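# Reverse the pivot pin so its head is at yellow

## Task

The pivot pin was inserted from the wrong end. Take it out, flip it end for end so that its head ends up against the yellow cheek, and drive it fully back in so it passes through every part it currently goes through.

## Robot and tools

ROBOT AND FRAME
There are two seven-joint arms, left_arm and right_arm, each with a two-finger gripper. Positions, orientations and velocities in results are given in the scene frame. Its origin is at table-top height, halfway between the arms' nominal bases. +z points up, +x points out over the table, and left_arm is on the +y side. Image left and right do not match these arm names. The calibrated bases are: left_arm at (-0.027, +0.341, 0) m, right_arm at (+0.046, -0.305, 0) m, each turned only slightly about z. Reported hand poses can be off by a few centimetres, and more at long reach. A camera stand is fixed behind the arms.

GRIPPER
The fingers point along the gripper's own +z axis and open and close along its y axis. end_effector_position is the spot between the pads when they are shut, roughly 2 cm short of the fingertips. While closing, the tips move about 10 mm further along +z, mostly while the pads are more than 40 mm apart.

MOTION ARGUMENTS
Every motion row has 14 numbers, each in [-1, 1], and covers both arms even if only one moves. The order is dx, dy, dz, rx, ry, rz, opening for left_arm, then the same seven for right_arm. The first six numbers of an arm are an offset, not a pose. They are measured from that arm's Hand target at the start of the action or move, along the Hand target's own axes. 1.0 stands for 0.6 m or 180 degrees. rx, ry, rz together form a single rotation vector. The opening is absolute: +1 is fully open (0.084 m) and -1 is closed. Sending six zeros asks the arm to return to its Hand target, and a 0 opening is also a real command. To leave a gripper unchanged, resend its current opening, read from Tool commands or from your last call. On every control step the commanded pose is clipped to within 70 mm and 16 degrees of the measured pose, so a single action may fall short. The Hand target shown in a result is the clipped pose, and the next offsets start from it. If a gripper rests short of its target, send the gap as a new offset. To stop pressing on something, or if the Hand target is being dragged along, command the target back beyond the gripper. Big wrist turns can swing the elbow.

TOOLS
execute_actions(actions, cameras): actions is a list of actions. Each action is a table of up to 15 rows, one row per 1/30 s step, and a short table repeats its last row. Every row in an action is measured from that action's starting Hand target, not from the previous row. Images come back only if actions is empty or cameras names them. cameras takes names, ["all"] or [].
move(target, speed, blend, opening_speed, blocking, cameras): target is one 14-number row or a list of up to 15 rows. All rows are offsets from the same starting Hand targets. The gripper follows a straight line, takes the shorter turn, and does not avoid obstacles or the other arm. All paths finish together and are cut off after 10 s. speed is in m/s, from 0.002 to 1 with a default of 0.25, and turning is limited to twice that in rad/s. It can be one value, or one per target. blend is in m: it rounds corners at intermediate targets, and 0 means a full stop at each one. opening_speed (0.2 or more, in scale units per second) makes the fingers move gradually. blocking=false returns after about 0.5 s while the move carries on. Faster moves lag more, stray further and hit harder.
wait(seconds 0 to 10, cameras): lets the scene run while each arm holds its last command.
stop(cameras): brakes the running move.
zoom_image(camera, region [x0, y0, x1, y1] in pixels, at most 504 by 504): enlarges part of the latest image from cam_head_left, cam_head_right, cam_high, cam_low, cam_left_wrist or cam_right_wrist. All images are 672x504.
clear_fault(arm): clears a torque fault that a result has already reported.
finished_scene(scene): ends the current scene. Pass its number. This cannot be undone.

RESULTS
Each arm reports end_effector_position (m), end_effector_quat_wxyz, velocities (m/s, rad/s), Hand target, grip_measured (same scale as the opening), Joint positions (the last value is the opening in metres) and joint torques. Torques include the arm's own weight and are noisy; positive means toward a larger joint value. "within noise" means the arm is still. Tool commands lists the current gripper commands. A move adds a "move:" line with how it ended: done (within 3 mm and 2 degrees), off_target, moving, held or fault. limits=paced means the pose was clipped, and limits=held means steps were withheld. done does not tell you whether the gripper is touching something. MOTOR HOT appears at 65 °C. At 80 °C an OVER-TEMPERATURE FAULT locks that arm for 30 to 60 s or longer.

GRIPPING
To hold an object, keep commanding an opening clearly below grip_measured; a lower value squeezes harder, up to about 24 N per pad. Closing fast can squeeze too hard.

AVOID
Do not drop the pin or let go of it while it is moving. Do not knock any part off the table or leave it off the table. Do not strike fixed or heavy objects, or push very hard. Do not let the arms touch or press on each other, and do not close a gripper on the other arm's fingers. The clearance check holds back some commands but will not always prevent contact. A torque fault happens when contact torque reaches a joint's limit, or when a motor stays saturated for 1 s. The limits in N m are: waist 42.7, shoulder 42.9, upper arm roll 27.3, elbow 27.3, forearm roll 27.3, wrist pitch 14.7, wrist roll 15.3, with held weight counted. Holding loads, stretching an arm out or pushing toward an unreachable pose heats the motors.

Each tool is called after ">>>" by a JSON object that holds its "name" and its "arguments".

## Session

>>> {"name": "execute_actions", "arguments": {"actions": []}}

Scene clock: 0.00 s.
left_arm: end_effector_position=(+0.4745, +0.3428, +0.1105) grip_measured=+1.00 end_effector_quat_wxyz=(-0.361, +0.825, -0.134, +0.414) | right_arm: end_effector_position=(+0.2492, -0.4795, +0.3082) grip_measured=+1.00 end_effector_quat_wxyz=(-0.061, +0.995, +0.029, +0.067)
Joint positions: left_arm=[0.068 0.176 -0.311 0.621 2.12 0.923 -1.812 0.084] | right_arm=[-0.581 -0.763 -0.224 0.714 0.028 1.447 -0.777 0.084]
Joint velocities: within noise
Joint torques (N m): no reading
Hand target: left_arm +0.4745, +0.3428, +0.1105; -0.361, +0.825, -0.134, +0.414 | right_arm +0.2492, -0.4795, +0.3082; -0.061, +0.995, +0.029, +0.067
Tool commands: left_gripper/opening=+1.0 right_gripper/opening=+1.0

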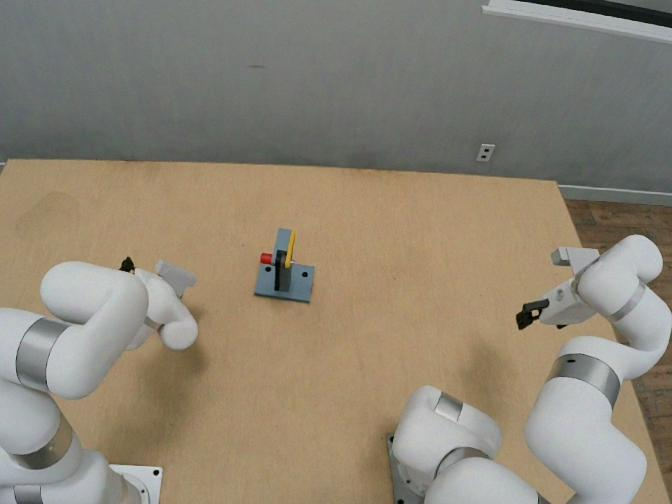

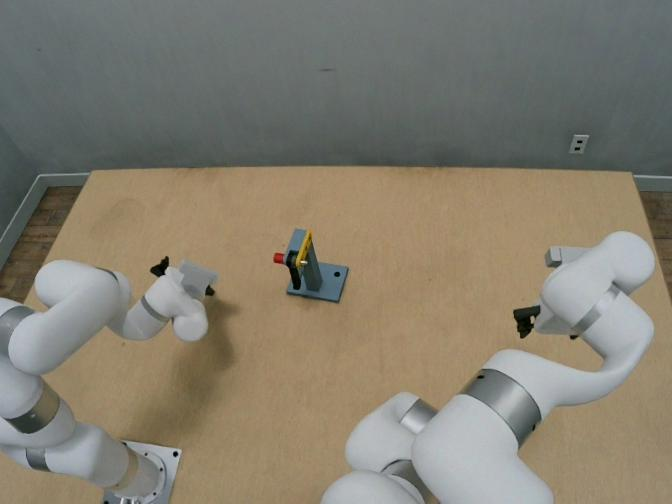

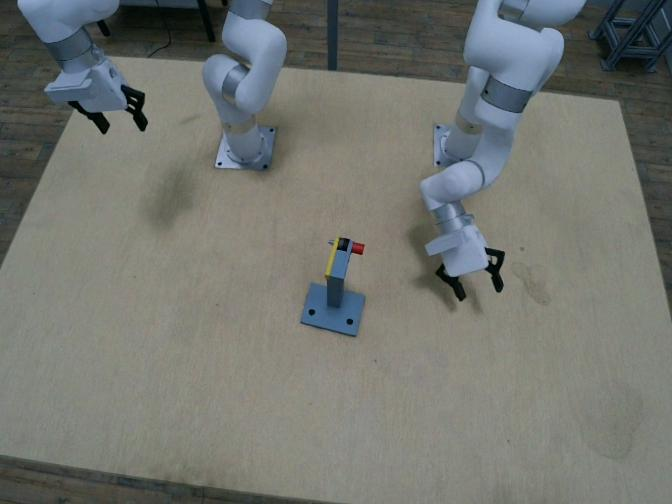

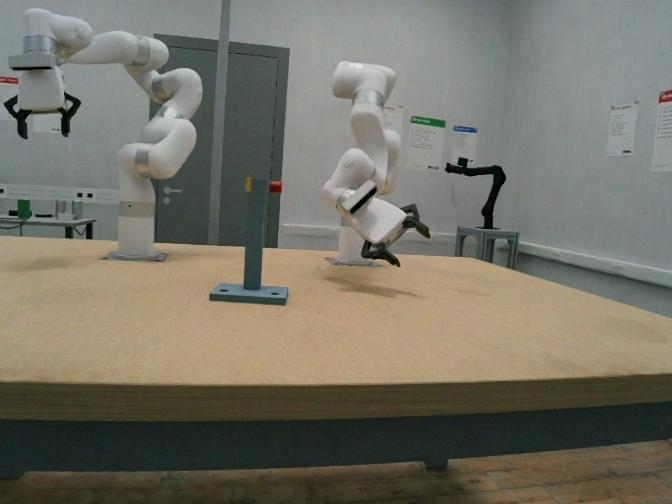

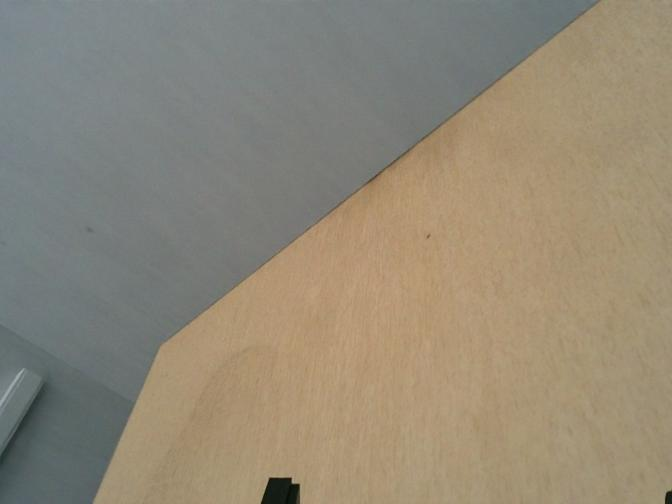

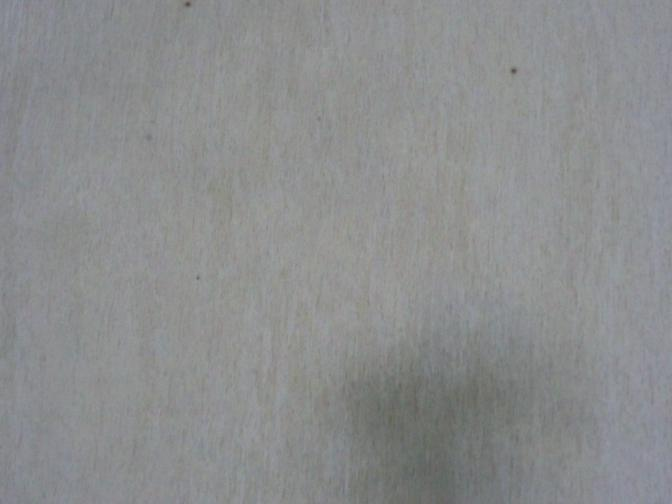

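>>> {"name": "zoom_image", "arguments": {"camera": "cam_head_left", "region": [240, 215, 330, 310]}}

>>> {"name": "zoom_image", "arguments": {"camera": "cam_head_right", "region": [260, 215, 360, 310]}}

>>> {"name": "zoom_image", "arguments": {"camera": "cam_high", "region": [290, 220, 390, 345]}}

>>> {"name": "zoom_image", "arguments": {"camera": "cam_low", "region": [200, 165, 300, 310]}}

Scaled by 5.305 from the camera's 672x504 image, which has a finer 960x720 frame.

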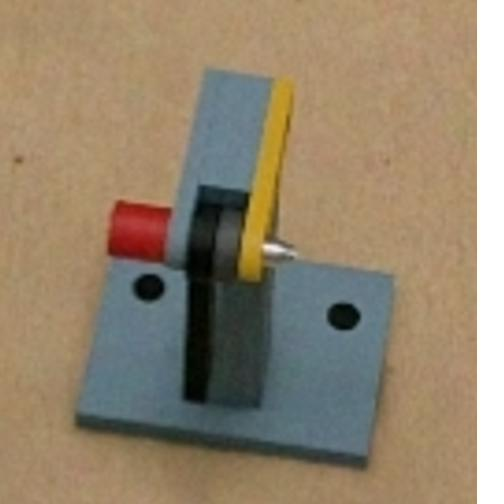

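Scaled by 5.040 from the camera's 672x504 image, which has a finer 960x720 frame.

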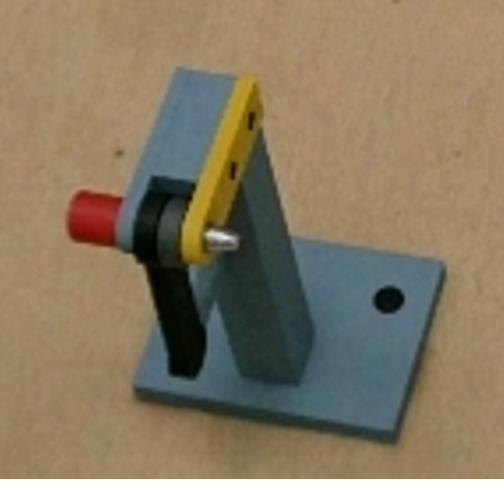

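Scaled by 4.032 from the camera's 672x504 image, which has a finer 960x720 frame.

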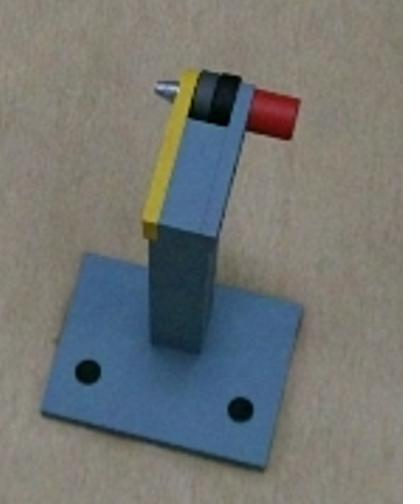

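Scaled by 3.476 from the camera's 672x504 image, which has a finer 960x720 frame.

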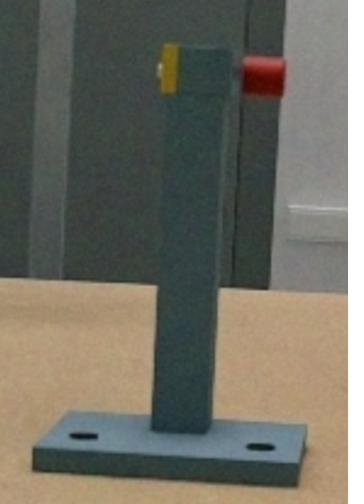

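>>> {"name": "move", "arguments": {"target": [0.419,-0.014,-0.407,-0.392,-0.0268,0.349,1,0.0145,-0.675,0.232,-0.0447,0.36,-0.0085,1], "speed": 0.3, "cameras": ["all"]}}

Scene clock: 36.33 s.
left_arm: end_effector_position=(+0.4483, +0.1616, +0.2971) grip_measured=+1.00 end_effector_quat_wxyz=(-0.102, +0.789, -0.594, +0.118) | right_arm: end_effector_position=(+0.2471, -0.1977, +0.2509) grip_measured=+1.00 end_effector_quat_wxyz=(-0.025, +0.934, +0.023, +0.356)
Joint positions: left_arm=[-0.29 -0.118 -0.114 1.095 0.161 0.94 0.799 0.084] | right_arm=[0.123 -2.053 0.64 0.026 0.597 1.344 0.115 0.084]
Joint torques (N m): left_arm=[-2.95 -9.73 3.34 16.44 -2.32 -0.89 1.21] | right_arm=[-4.35 12.03 -5.41 13.46 -3.87 -1.17 -3.05]
Hand target: left_arm +0.4483, +0.1615, +0.2971; -0.102, +0.789, -0.594, +0.118 (not the last commanded pose) | right_arm +0.2470, -0.1977, +0.2509; -0.025, +0.934, +0.023, +0.356 (not the last commanded pose)
Off the commanded pose: left_arm 0.089 m, 24 deg | right_arm 0.141 m, 31 deg.
led back after a hold (right arm): the arm was led back toward your command in small steps, so it may still be short of it.
move: held (right_arm; a check stopped the path), off_target (left_arm; braked when a check withheld steps of right_arm); limits=held
pose unreachable (right arm): on one or more control steps of this call, first in action 0 (counted from 0), this arm could not follow its commanded pose, so it was not sent that pose on those steps. It may still have moved: this result reports where it is.
cause: moving toward the commanded pose would bring two parts of the arm too close to each other (joints 3 (upper arm roll) to 5 (forearm roll) lie between them).
camera_calibration:
cam_left_wrist: T_world_to_cam=[[-0.90758, -0.278441, -0.314276, 0.58191], [-0.269521, 0.960266, -0.0724368, 0.0571041], [0.321958, 0.0189619, -0.946564, 0.263622], [0, 0, 0, 1]] pos_world=[0.458645, 0.102193, 0.436552]
cam_right_wrist: T_world_to_cam=[[0.0430355, -0.998478, -0.0344879, -0.16479], [-0.724912, -0.00745303, -0.688801, 0.422353], [0.687495, 0.0546436, -0.72413, 0.152418], [0, 0, 0, 1]] pos_world=[0.208474, -0.16972, 0.395604]

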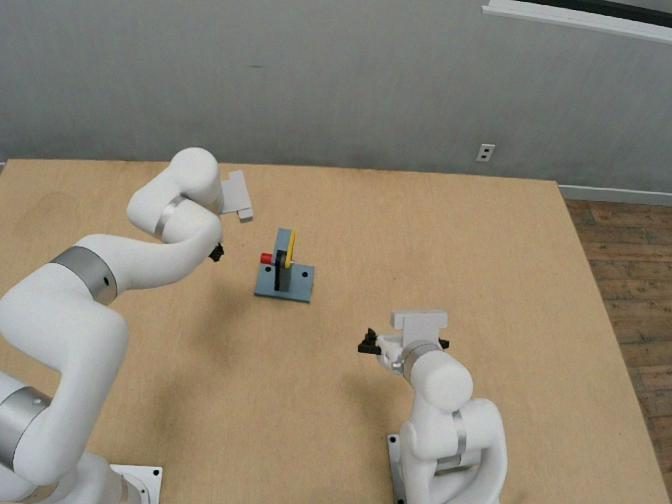

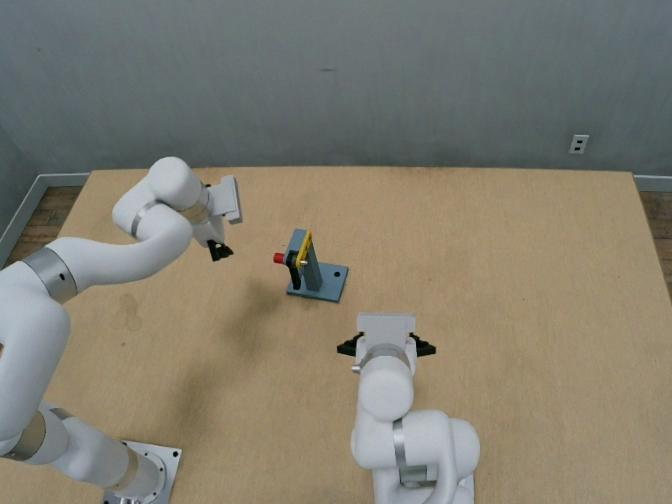

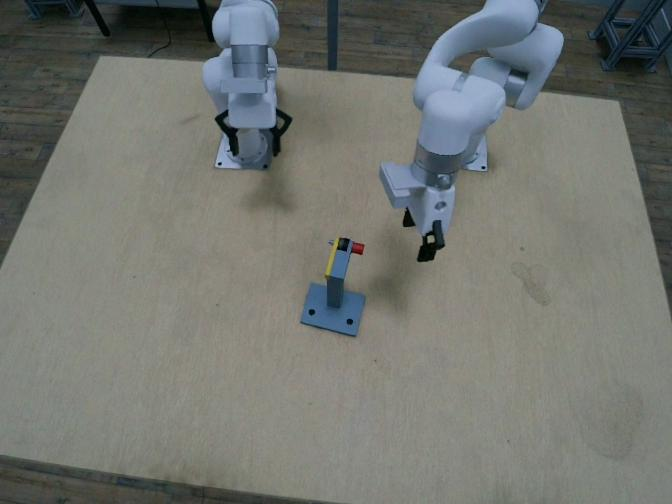

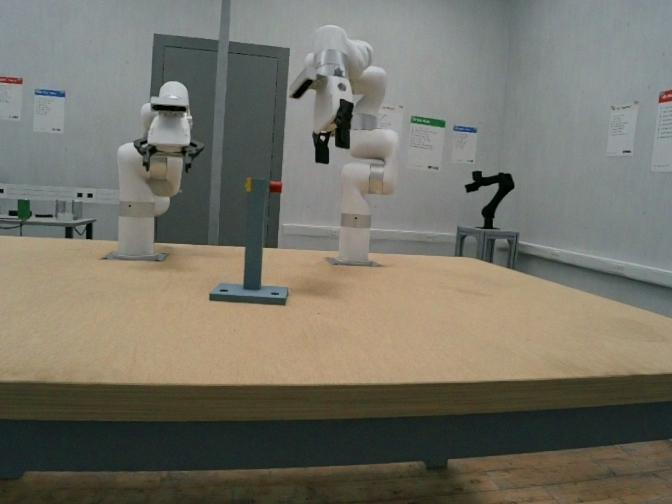

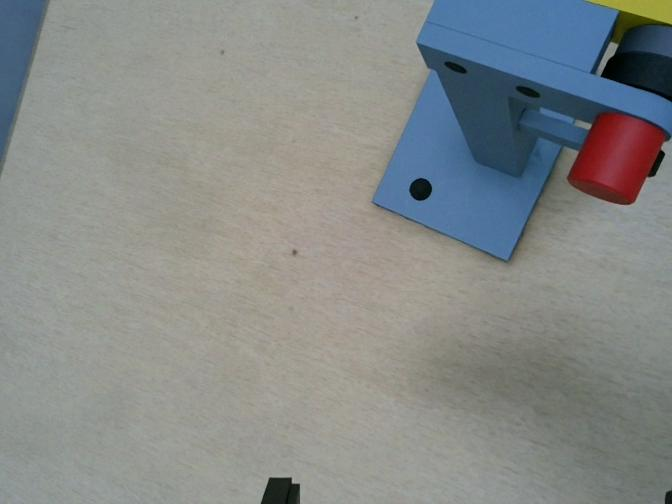

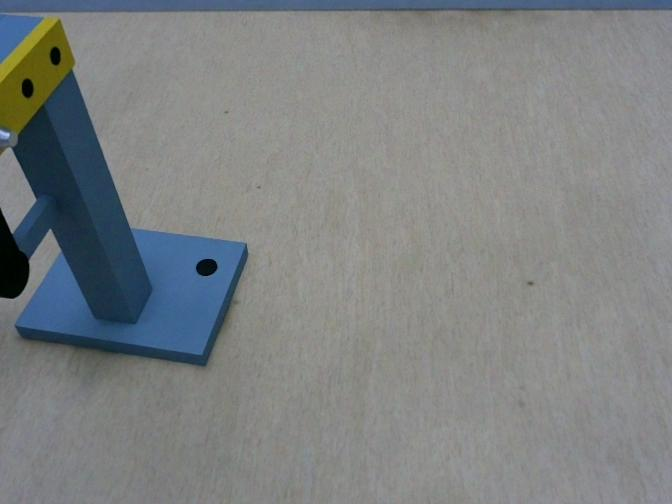

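>>> {"name": "move", "arguments": {"target": [0.102,0.008,-0.106,-0.0998,-0.0073,0.0886,1,0.089,-0.212,0.044,0,0,0,1], "speed": 0.3, "cameras": ["cam_left_wrist","cam_right_wrist"]}}

Scene clock: 44.13 s.
left_arm: end_effector_position=(+0.4407, +0.1000, +0.3602) grip_measured=+1.00 end_effector_quat_wxyz=(+0.000, +0.707, -0.707, +0.000) | right_arm: end_effector_position=(+0.2966, -0.0678, +0.2707) grip_measured=+1.00 end_effector_quat_wxyz=(-0.025, +0.934, +0.023, +0.356)
Joint positions: left_arm=[-0.34 0.187 -0.15 1.724 0.028 1.539 1.075 0.084] | right_arm=[-0.152 -1.525 0.978 0.38 0.918 1.01 0.163 0.084]
Joint torques (N m): left_arm=[-3.2 -14.26 -4.08 15.59 2.52 -0.28 1.27] | right_arm=[-4.15 12.2 -5.75 11.74 2.21 -4.85 -3.13]
Hand target: left_arm +0.4407, +0.1000, +0.3602; +0.000, +0.707, -0.707, +0.000 | right_arm +0.2966, -0.0678, +0.2707; -0.025, +0.934, +0.023, +0.356
Off the commanded pose: left_arm 0.000 m, 0 deg | right_arm 0.000 m, 0 deg.
move: done
camera_calibration:
cam_left_wrist: T_world_to_cam=[[-0.999889, -0.00531199, -0.013914, 0.482915], [-0.00522534, 0.999967, -0.00625628, -0.0256061], [0.0139467, -0.00618288, -0.999884, 0.484361], [0, 0, 0, 1]] pos_world=[0.475972, 0.0311652, 0.490864]
cam_right_wrist: T_world_to_cam=[[0.0428116, -0.99848, -0.034699, -0.0363907], [-0.724978, -0.00714995, -0.688735, 0.472986], [0.68744, 0.0546418, -0.724182, 0.125666], [0, 0, 0, 1]] pos_world=[0.258074, -0.0398202, 0.415505]
Images, in order (width x height): cam_left_wrist 672x504, cam_right_wrist 672x504.

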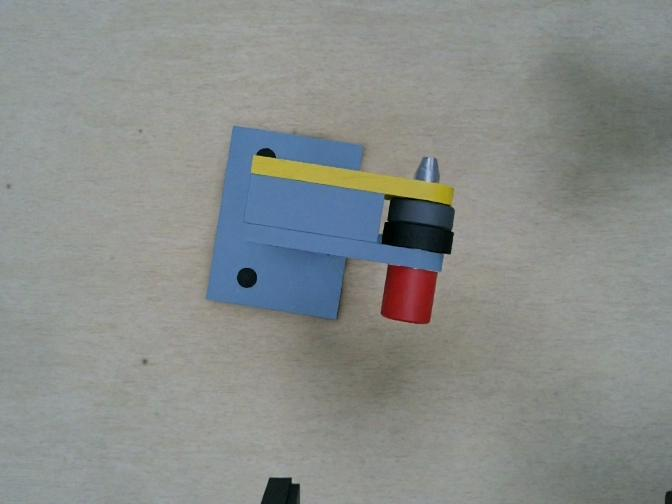

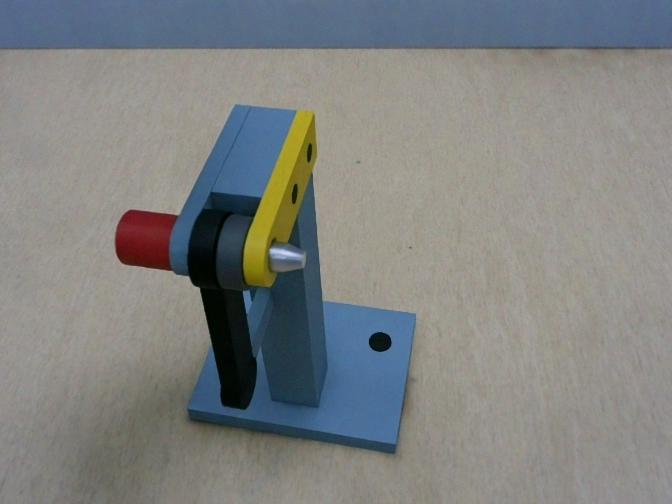

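>>> {"name": "zoom_image", "arguments": {"camera": "cam_right_wrist", "region": [100, 90, 340, 420]}}

>>> {"name": "zoom_image", "arguments": {"camera": "cam_left_wrist", "region": [340, 120, 500, 340]}}

Scaled by 1.527 from the camera's 672x504 image, which has a finer 960x720 frame.

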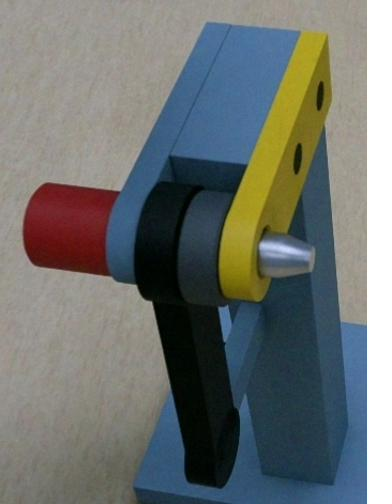

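Scaled by 2.291 from the camera's 672x504 image, which has a finer 960x720 frame.

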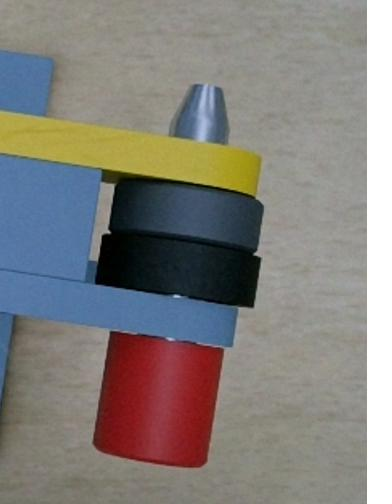

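>>> {"name": "move", "arguments": {"target": [0.08,0,0.067,0,0,0.044,0.3,0.03,-0.157,0.167,-0.059,0.1574,0.0283,0.2], "speed": 0.25, "cameras": ["all"]}}

Scene clock: 80.23 s.
left_arm: end_effector_position=(+0.4407, +0.0521, +0.3199) grip_measured=+0.29 end_effector_quat_wxyz=(+0.000, -0.657, +0.754, +0.000) | right_arm: end_effector_position=(+0.3708, +0.0330, +0.2110) grip_measured=+0.19 end_effector_quat_wxyz=(+0.040, +0.817, -0.058, +0.573)
Joint positions: left_arm=[-0.388 0.258 -0.191 1.7 0.049 1.447 1.122 0.056] | right_arm=[-0.428 -1.821 1.595 0.663 1.082 0.671 0.7 0.052]
Joint torques (N m): left_arm=[-3.17 -15.69 -4.4 15.52 2.42 -2.96 1.3] | right_arm=[-4.38 8.37 -10.09 -0.95 -3.8 -0.41 2.69]
Hand target: left_arm +0.4407, +0.0520, +0.3200; +0.000, -0.657, +0.754, +0.000 | right_arm +0.3708, +0.0330, +0.2110; +0.040, +0.817, -0.058, +0.573
Off the commanded pose: left_arm 0.000 m, 0 deg | right_arm 0.000 m, 0 deg.
move: done
camera_calibration:
cam_left_wrist: T_world_to_cam=[[-0.991084, 0.132523, -0.0138126, 0.470958], [0.132619, 0.991147, -0.00629432, -0.0381774], [0.0128562, -0.00807001, -0.999885, 0.44445], [0, 0, 0, 1]] pos_world=[0.466108, -0.0209865, 0.450664]
cam_right_wrist: T_world_to_cam=[[-0.153655, -0.988044, -0.0126253, 0.126834], [-0.306074, 0.0597398, -0.950131, 0.38406], [0.939526, -0.142128, -0.311594, -0.148189], [0, 0, 0, 1]] pos_world=[0.276266, 0.081312, 0.320334]

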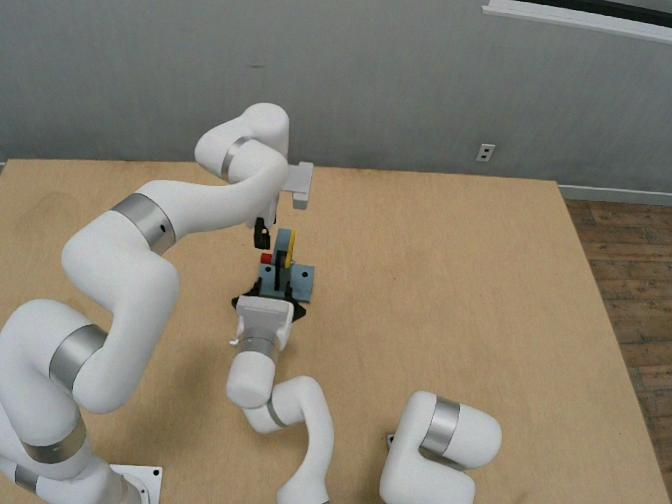

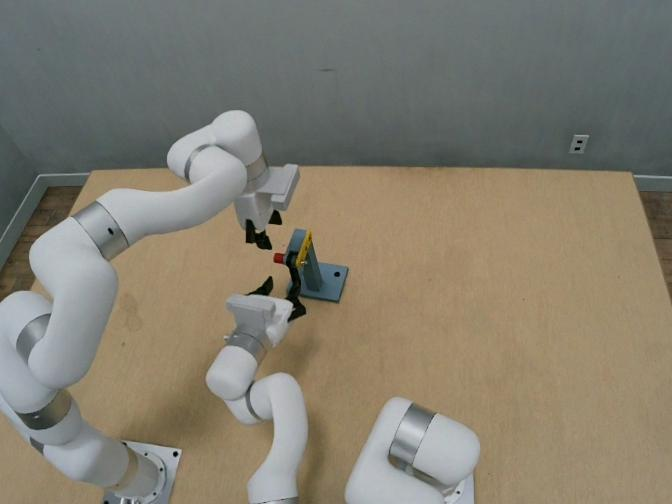

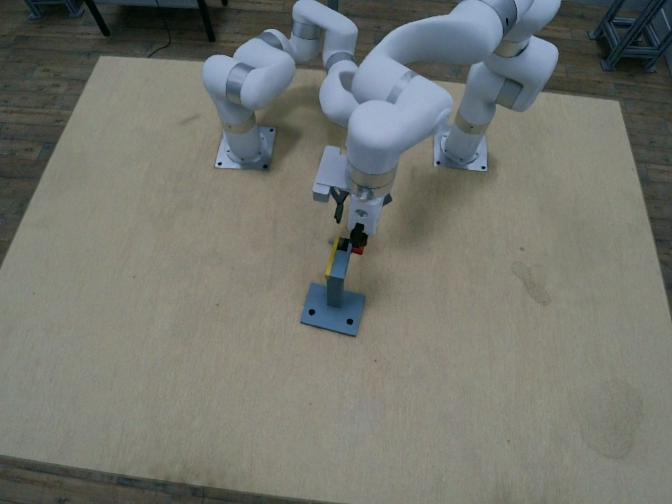

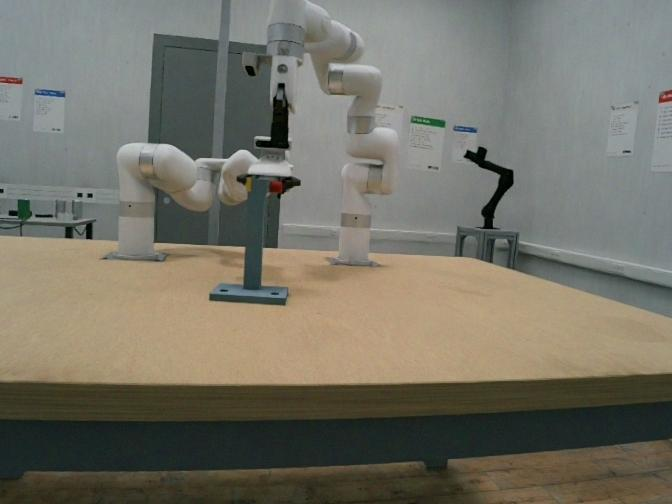

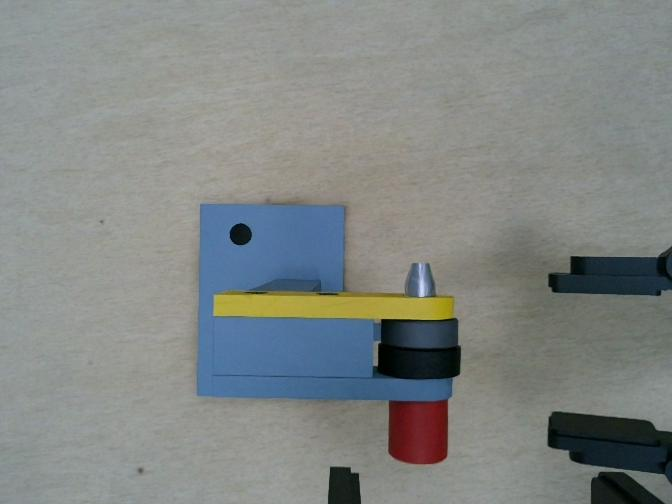

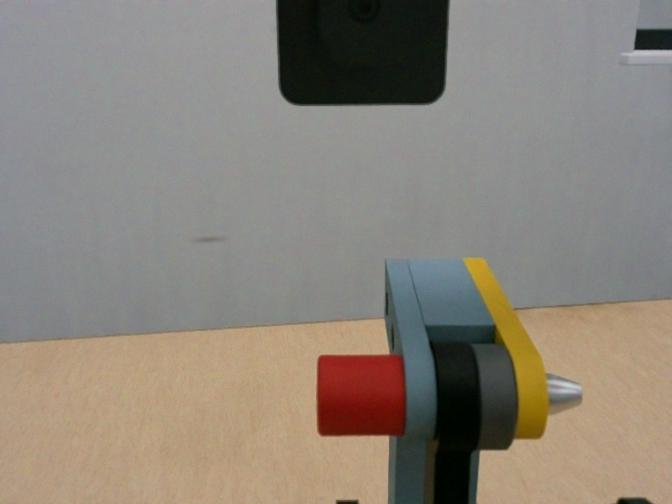

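>>> {"name": "zoom_image", "arguments": {"camera": "cam_low", "region": [215, 70, 325, 220]}}

>>> {"name": "zoom_image", "arguments": {"camera": "cam_head_right", "region": [220, 190, 340, 330]}}

Scaled by 3.360 from the camera's 672x504 image, which has a finer 960x720 frame.

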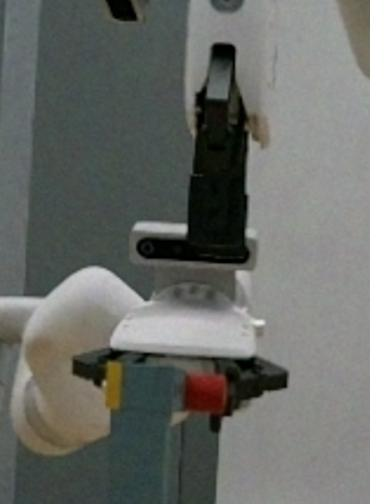

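Scaled by 3.600 from the camera's 672x504 image, which has a finer 960x720 frame.

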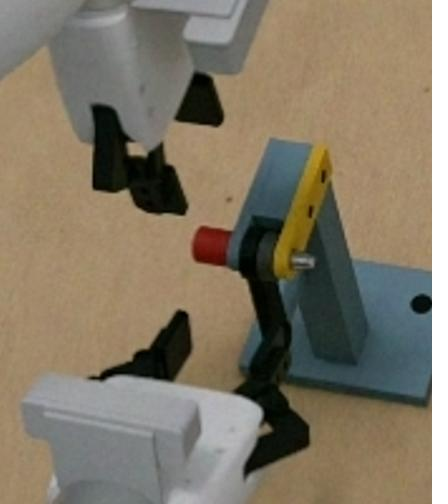

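>>> {"name": "move", "arguments": {"target": [[0,0,0,0,0,0,0.3,-0.0486,0,0.0177,0,0,0,-0.2],[0,0,0,0,0,0,0.3,-0.0105,-0.0005,0.122,0,0,0,-0.2]], "speed": 0.12, "blend": 0.003, "cameras": ["all"]}}

>>> {"name": "zoom_image", "arguments": {"camera": "cam_low", "region": [215, 120, 325, 270]}}

>>> {"name": "zoom_image", "arguments": {"camera": "cam_head_right", "region": [240, 190, 360, 310]}}

Scene clock: 95.23 s.
left_arm: end_effector_position=(+0.4407, +0.0520, +0.3200) grip_measured=+0.29 end_effector_quat_wxyz=(+0.000, -0.657, +0.754, +0.000) | right_arm: end_effector_position=(+0.4369, +0.0240, +0.1801) grip_measured=-0.21 end_effector_quat_wxyz=(+0.040, +0.817, -0.058, +0.573)
Joint positions: left_arm=[-0.388 0.258 -0.191 1.7 0.049 1.447 1.122 0.056] | right_arm=[-0.647 -1.791 1.694 0.744 1.273 0.499 0.573 0.035]
Joint torques (N m): left_arm=[-3.36 -15.73 -4.39 15.82 2.29 -2.04 1.19] | right_arm=[-4.32 16.75 -10.46 -1.66 4.18 -4.25 -3.18]
Hand target: left_arm +0.4407, +0.0520, +0.3200; +0.000, -0.657, +0.754, +0.000 | right_arm +0.4369, +0.0240, +0.1801; +0.040, +0.817, -0.058, +0.573
Off the commanded pose: left_arm 0.000 m, 0 deg | right_arm 0.000 m, 0 deg.
move: done
camera_calibration:
cam_left_wrist: T_world_to_cam=[[-0.991082, 0.132521, -0.0139249, 0.471107], [0.132619, 0.991147, -0.00638018, -0.0381518], [0.0129562, -0.00817, -0.999883, 0.4444], [0, 0, 0, 1]] pos_world=[0.466208, -0.0209867, 0.450664]
cam_right_wrist: T_world_to_cam=[[-0.153655, -0.988044, -0.0126253, 0.127693], [-0.306074, 0.0597398, -0.950131, 0.375439], [0.939526, -0.142128, -0.311594, -0.221105], [0, 0, 0, 1]] pos_world=[0.342266, 0.072312, 0.289434]

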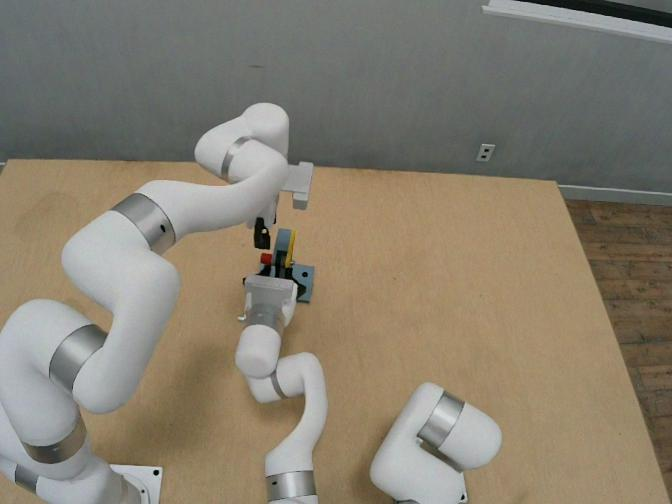

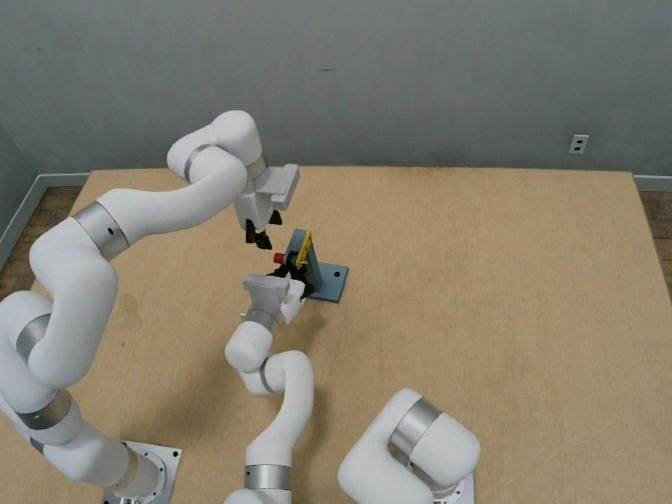

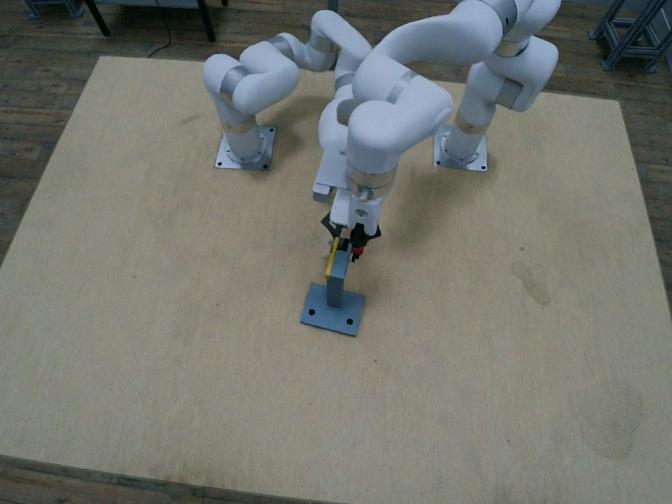

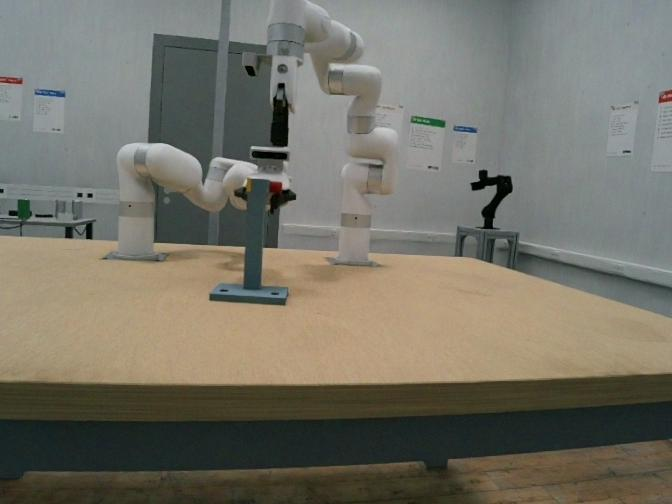

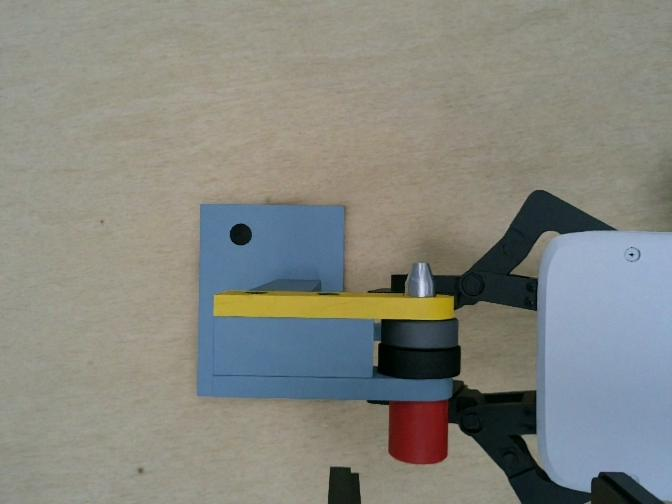

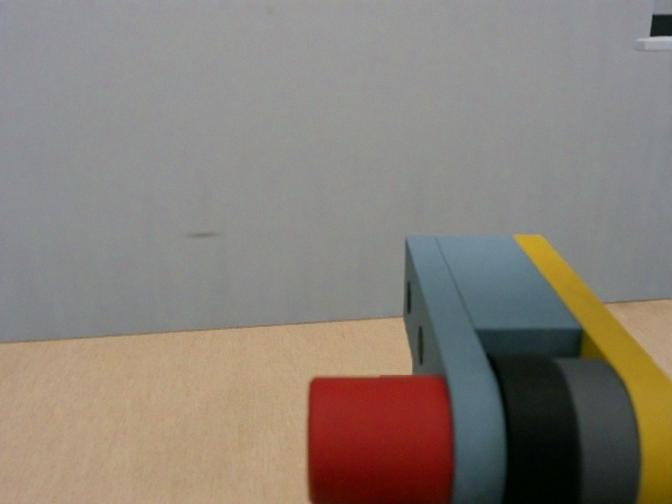

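Scaled by 3.360 from the camera's 672x504 image, which has a finer 960x720 frame.

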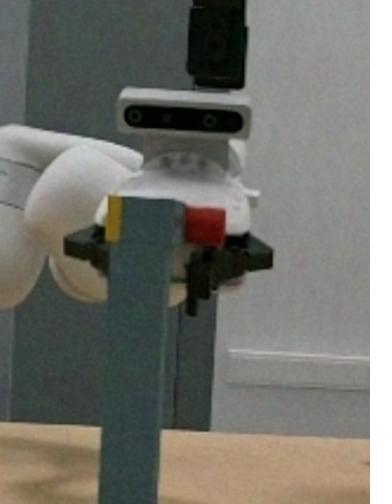

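Scaled by 4.200 from the camera's 672x504 image, which has a finer 960x720 frame.

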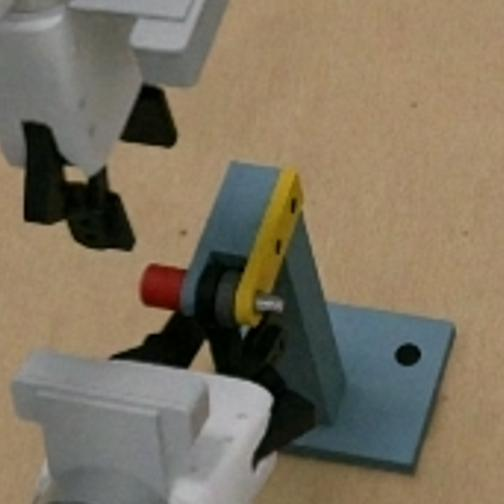

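>>> {"name": "move", "arguments": {"target": [0,0,0,0,0,0,0.3,0,0,0,0,0,0,-0.85], "opening_speed": 0.8, "cameras": ["cam_left_wrist","cam_low","cam_head_right"]}}

>>> {"name": "zoom_image", "arguments": {"camera": "cam_low", "region": [235, 160, 305, 240]}}

>>> {"name": "zoom_image", "arguments": {"camera": "cam_head_right", "region": [270, 230, 330, 300]}}

>>> {"name": "zoom_image", "arguments": {"camera": "cam_left_wrist", "region": [340, 240, 500, 400]}}

Scene clock: 100.93 s.
left_arm: end_effector_position=(+0.4407, +0.0520, +0.3200) grip_measured=+0.29 end_effector_quat_wxyz=(+0.000, -0.657, +0.754, +0.000) | right_arm: end_effector_position=(+0.4369, +0.0240, +0.1801) grip_measured=-0.78 end_effector_quat_wxyz=(+0.040, +0.817, -0.058, +0.573)
Joint positions: left_arm=[-0.388 0.258 -0.191 1.7 0.049 1.447 1.122 0.056] | right_arm=[-0.647 -1.791 1.694 0.744 1.273 0.499 0.573 0.01]
Joint torques (N m): left_arm=[-3.22 -15.46 -4.32 15.7 2.15 -1.08 1.26] | right_arm=[-4.15 16.57 -10.88 -2.82 3.74 -3.85 -2.93]
Hand target: left_arm +0.4407, +0.0520, +0.3200; +0.000, -0.657, +0.754, +0.000 | right_arm +0.4369, +0.0240, +0.1801; +0.040, +0.817, -0.058, +0.573
Off the commanded pose: left_arm 0.000 m, 0 deg | right_arm 0.000 m, 0 deg.
move: done
camera_calibration:
cam_left_wrist: T_world_to_cam=[[-0.991082, 0.132521, -0.0139249, 0.471107], [0.132619, 0.991147, -0.00638018, -0.0381518], [0.0129562, -0.00817, -0.999883, 0.4444], [0, 0, 0, 1]] pos_world=[0.466208, -0.0209867, 0.450664]
Images, in order (width x height): cam_head_right 672x504, cam_low 672x504, cam_left_wrist 672x504.

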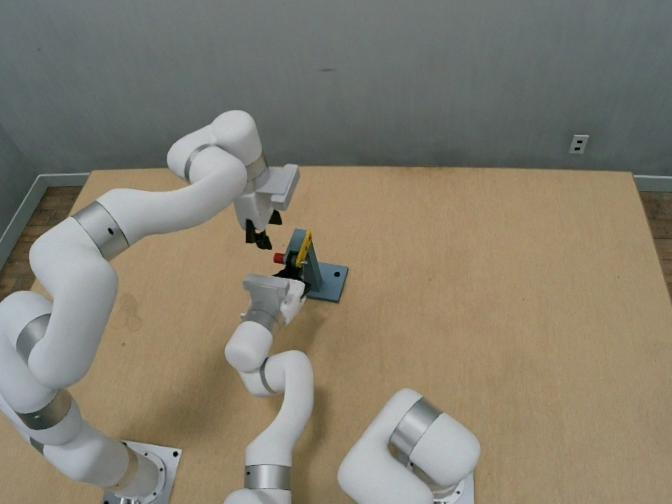

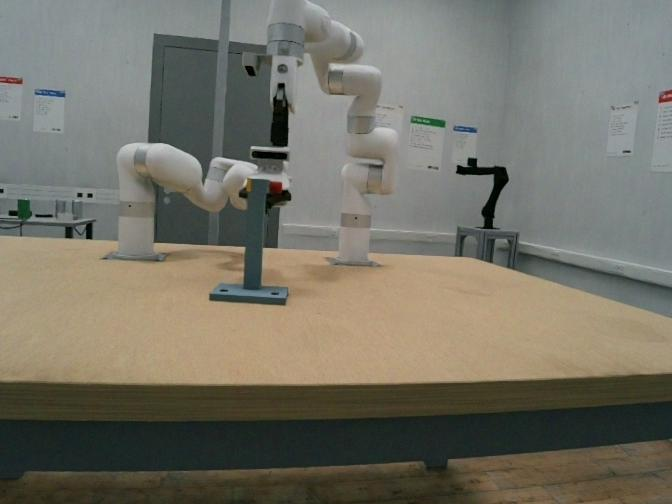

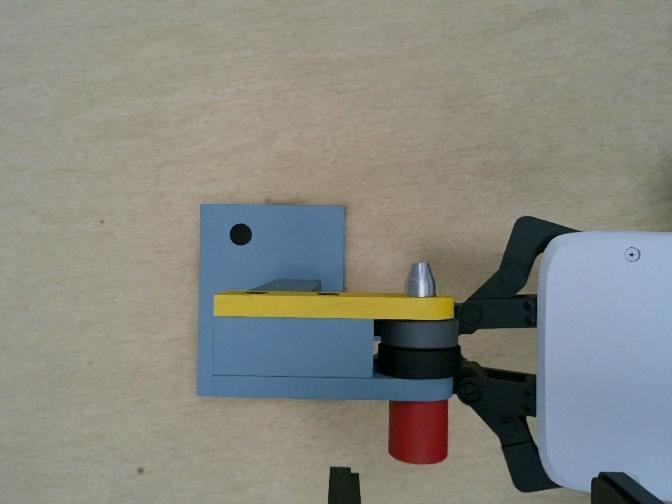

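Scaled by 6.300 from the camera's 672x504 image, which has a finer 960x720 frame.

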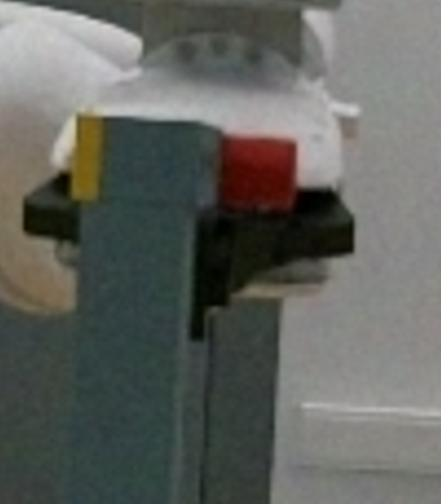

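Scaled by 7.200 from the camera's 672x504 image, which has a finer 960x720 frame.

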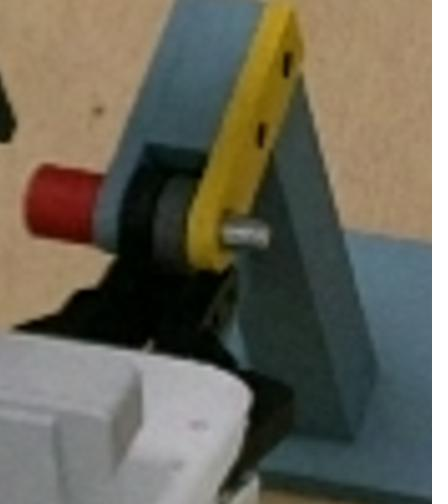

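Scaled by 3.150 from the camera's 672x504 image, which has a finer 960x720 frame.

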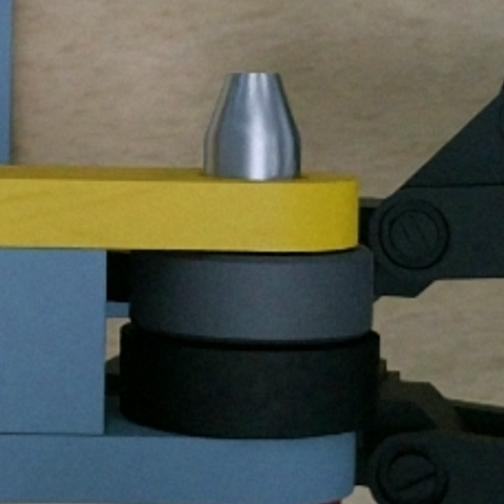

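>>> {"name": "move", "arguments": {"target": [0,0,0,0,0,0,0.3,0.0047,0.005,-0.0017,0,0,0,-0.95], "speed": 0.02, "cameras": ["cam_left_wrist","cam_head_right","cam_low"]}}

>>> {"name": "zoom_image", "arguments": {"camera": "cam_head_right", "region": [270, 230, 330, 300]}}

>>> {"name": "zoom_image", "arguments": {"camera": "cam_left_wrist", "region": [340, 240, 500, 400]}}

Scene clock: 105.67 s.
left_arm: end_effector_position=(+0.4407, +0.0520, +0.3200) grip_measured=+0.29 end_effector_quat_wxyz=(+0.000, -0.657, +0.754, +0.000) | right_arm: end_effector_position=(+0.4364, +0.0215, +0.1829) grip_measured=-0.78 end_effector_quat_wxyz=(+0.040, +0.817, -0.057, +0.573)
Joint positions: left_arm=[-0.388 0.258 -0.191 1.7 0.049 1.447 1.122 0.056] | right_arm=[-0.644 -1.785 1.69 0.735 1.276 0.497 0.562 0.01]
Joint torques (N m): left_arm=[-3.19 -15.35 -4.34 15.7 2.06 -0.58 1.3] | right_arm=[-4.97 13.15 -19.64 -28.97 2.42 -4.2 -2.22]
Hand target: left_arm +0.4407, +0.0520, +0.3200; +0.000, -0.657, +0.754, +0.000 | right_arm +0.4365, +0.0210, +0.1831; +0.040, +0.817, -0.058, +0.573
Off the commanded pose: left_arm 0.000 m, 0 deg | right_arm 0.000 m, 0 deg.
move: done
camera_calibration:
cam_left_wrist: T_world_to_cam=[[-0.991082, 0.132522, -0.013925, 0.471107], [0.13262, 0.991146, -0.00638017, -0.0381524], [0.0129562, -0.00817, -0.999883, 0.4444], [0, 0, 0, 1]] pos_world=[0.466208, -0.0209867, 0.450664]
Images, in order (width x height): cam_head_right 672x504, cam_low 672x504, cam_left_wrist 672x504.

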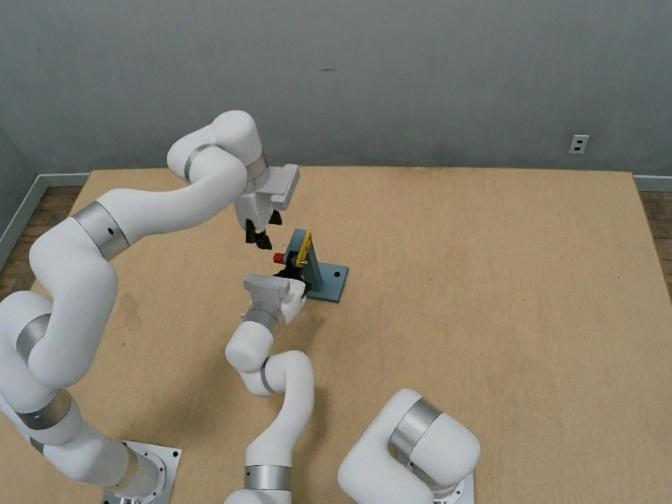

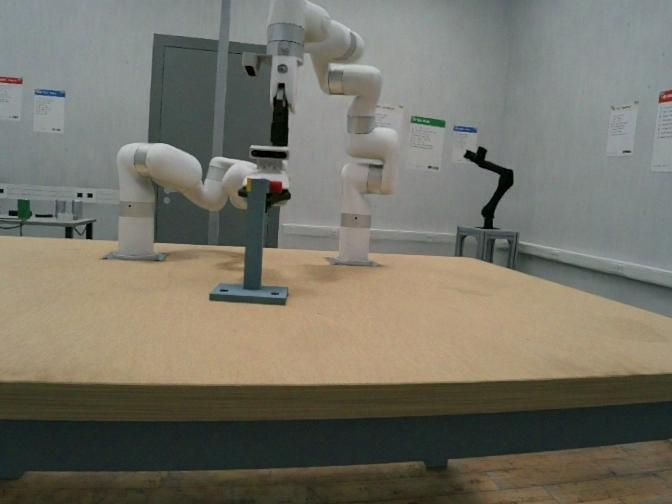

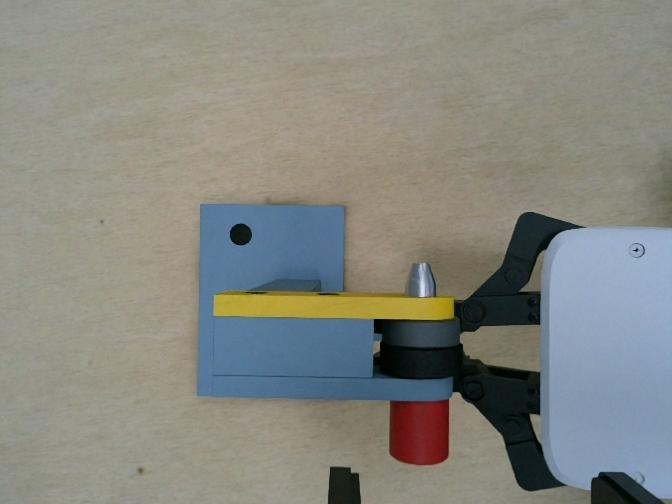

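Scaled by 7.200 from the camera's 672x504 image, which has a finer 960x720 frame.

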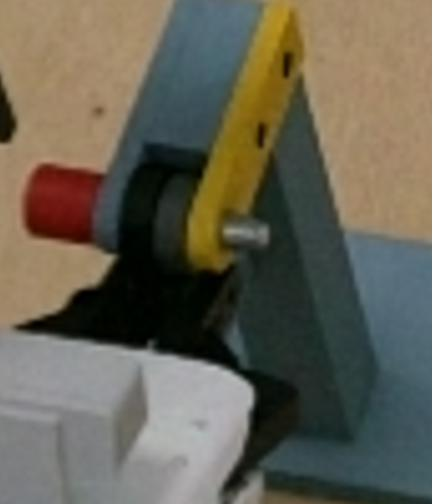

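Scaled by 3.150 from the camera's 672x504 image, which has a finer 960x720 frame.

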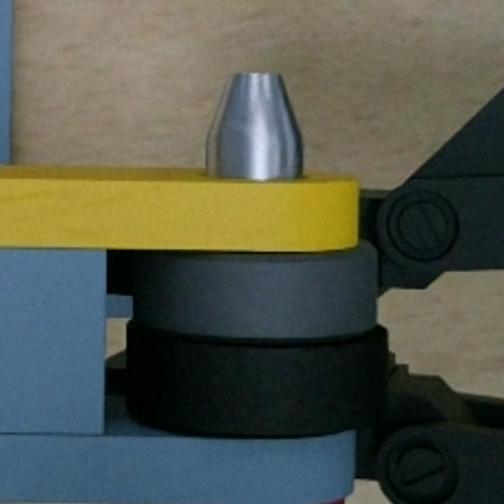

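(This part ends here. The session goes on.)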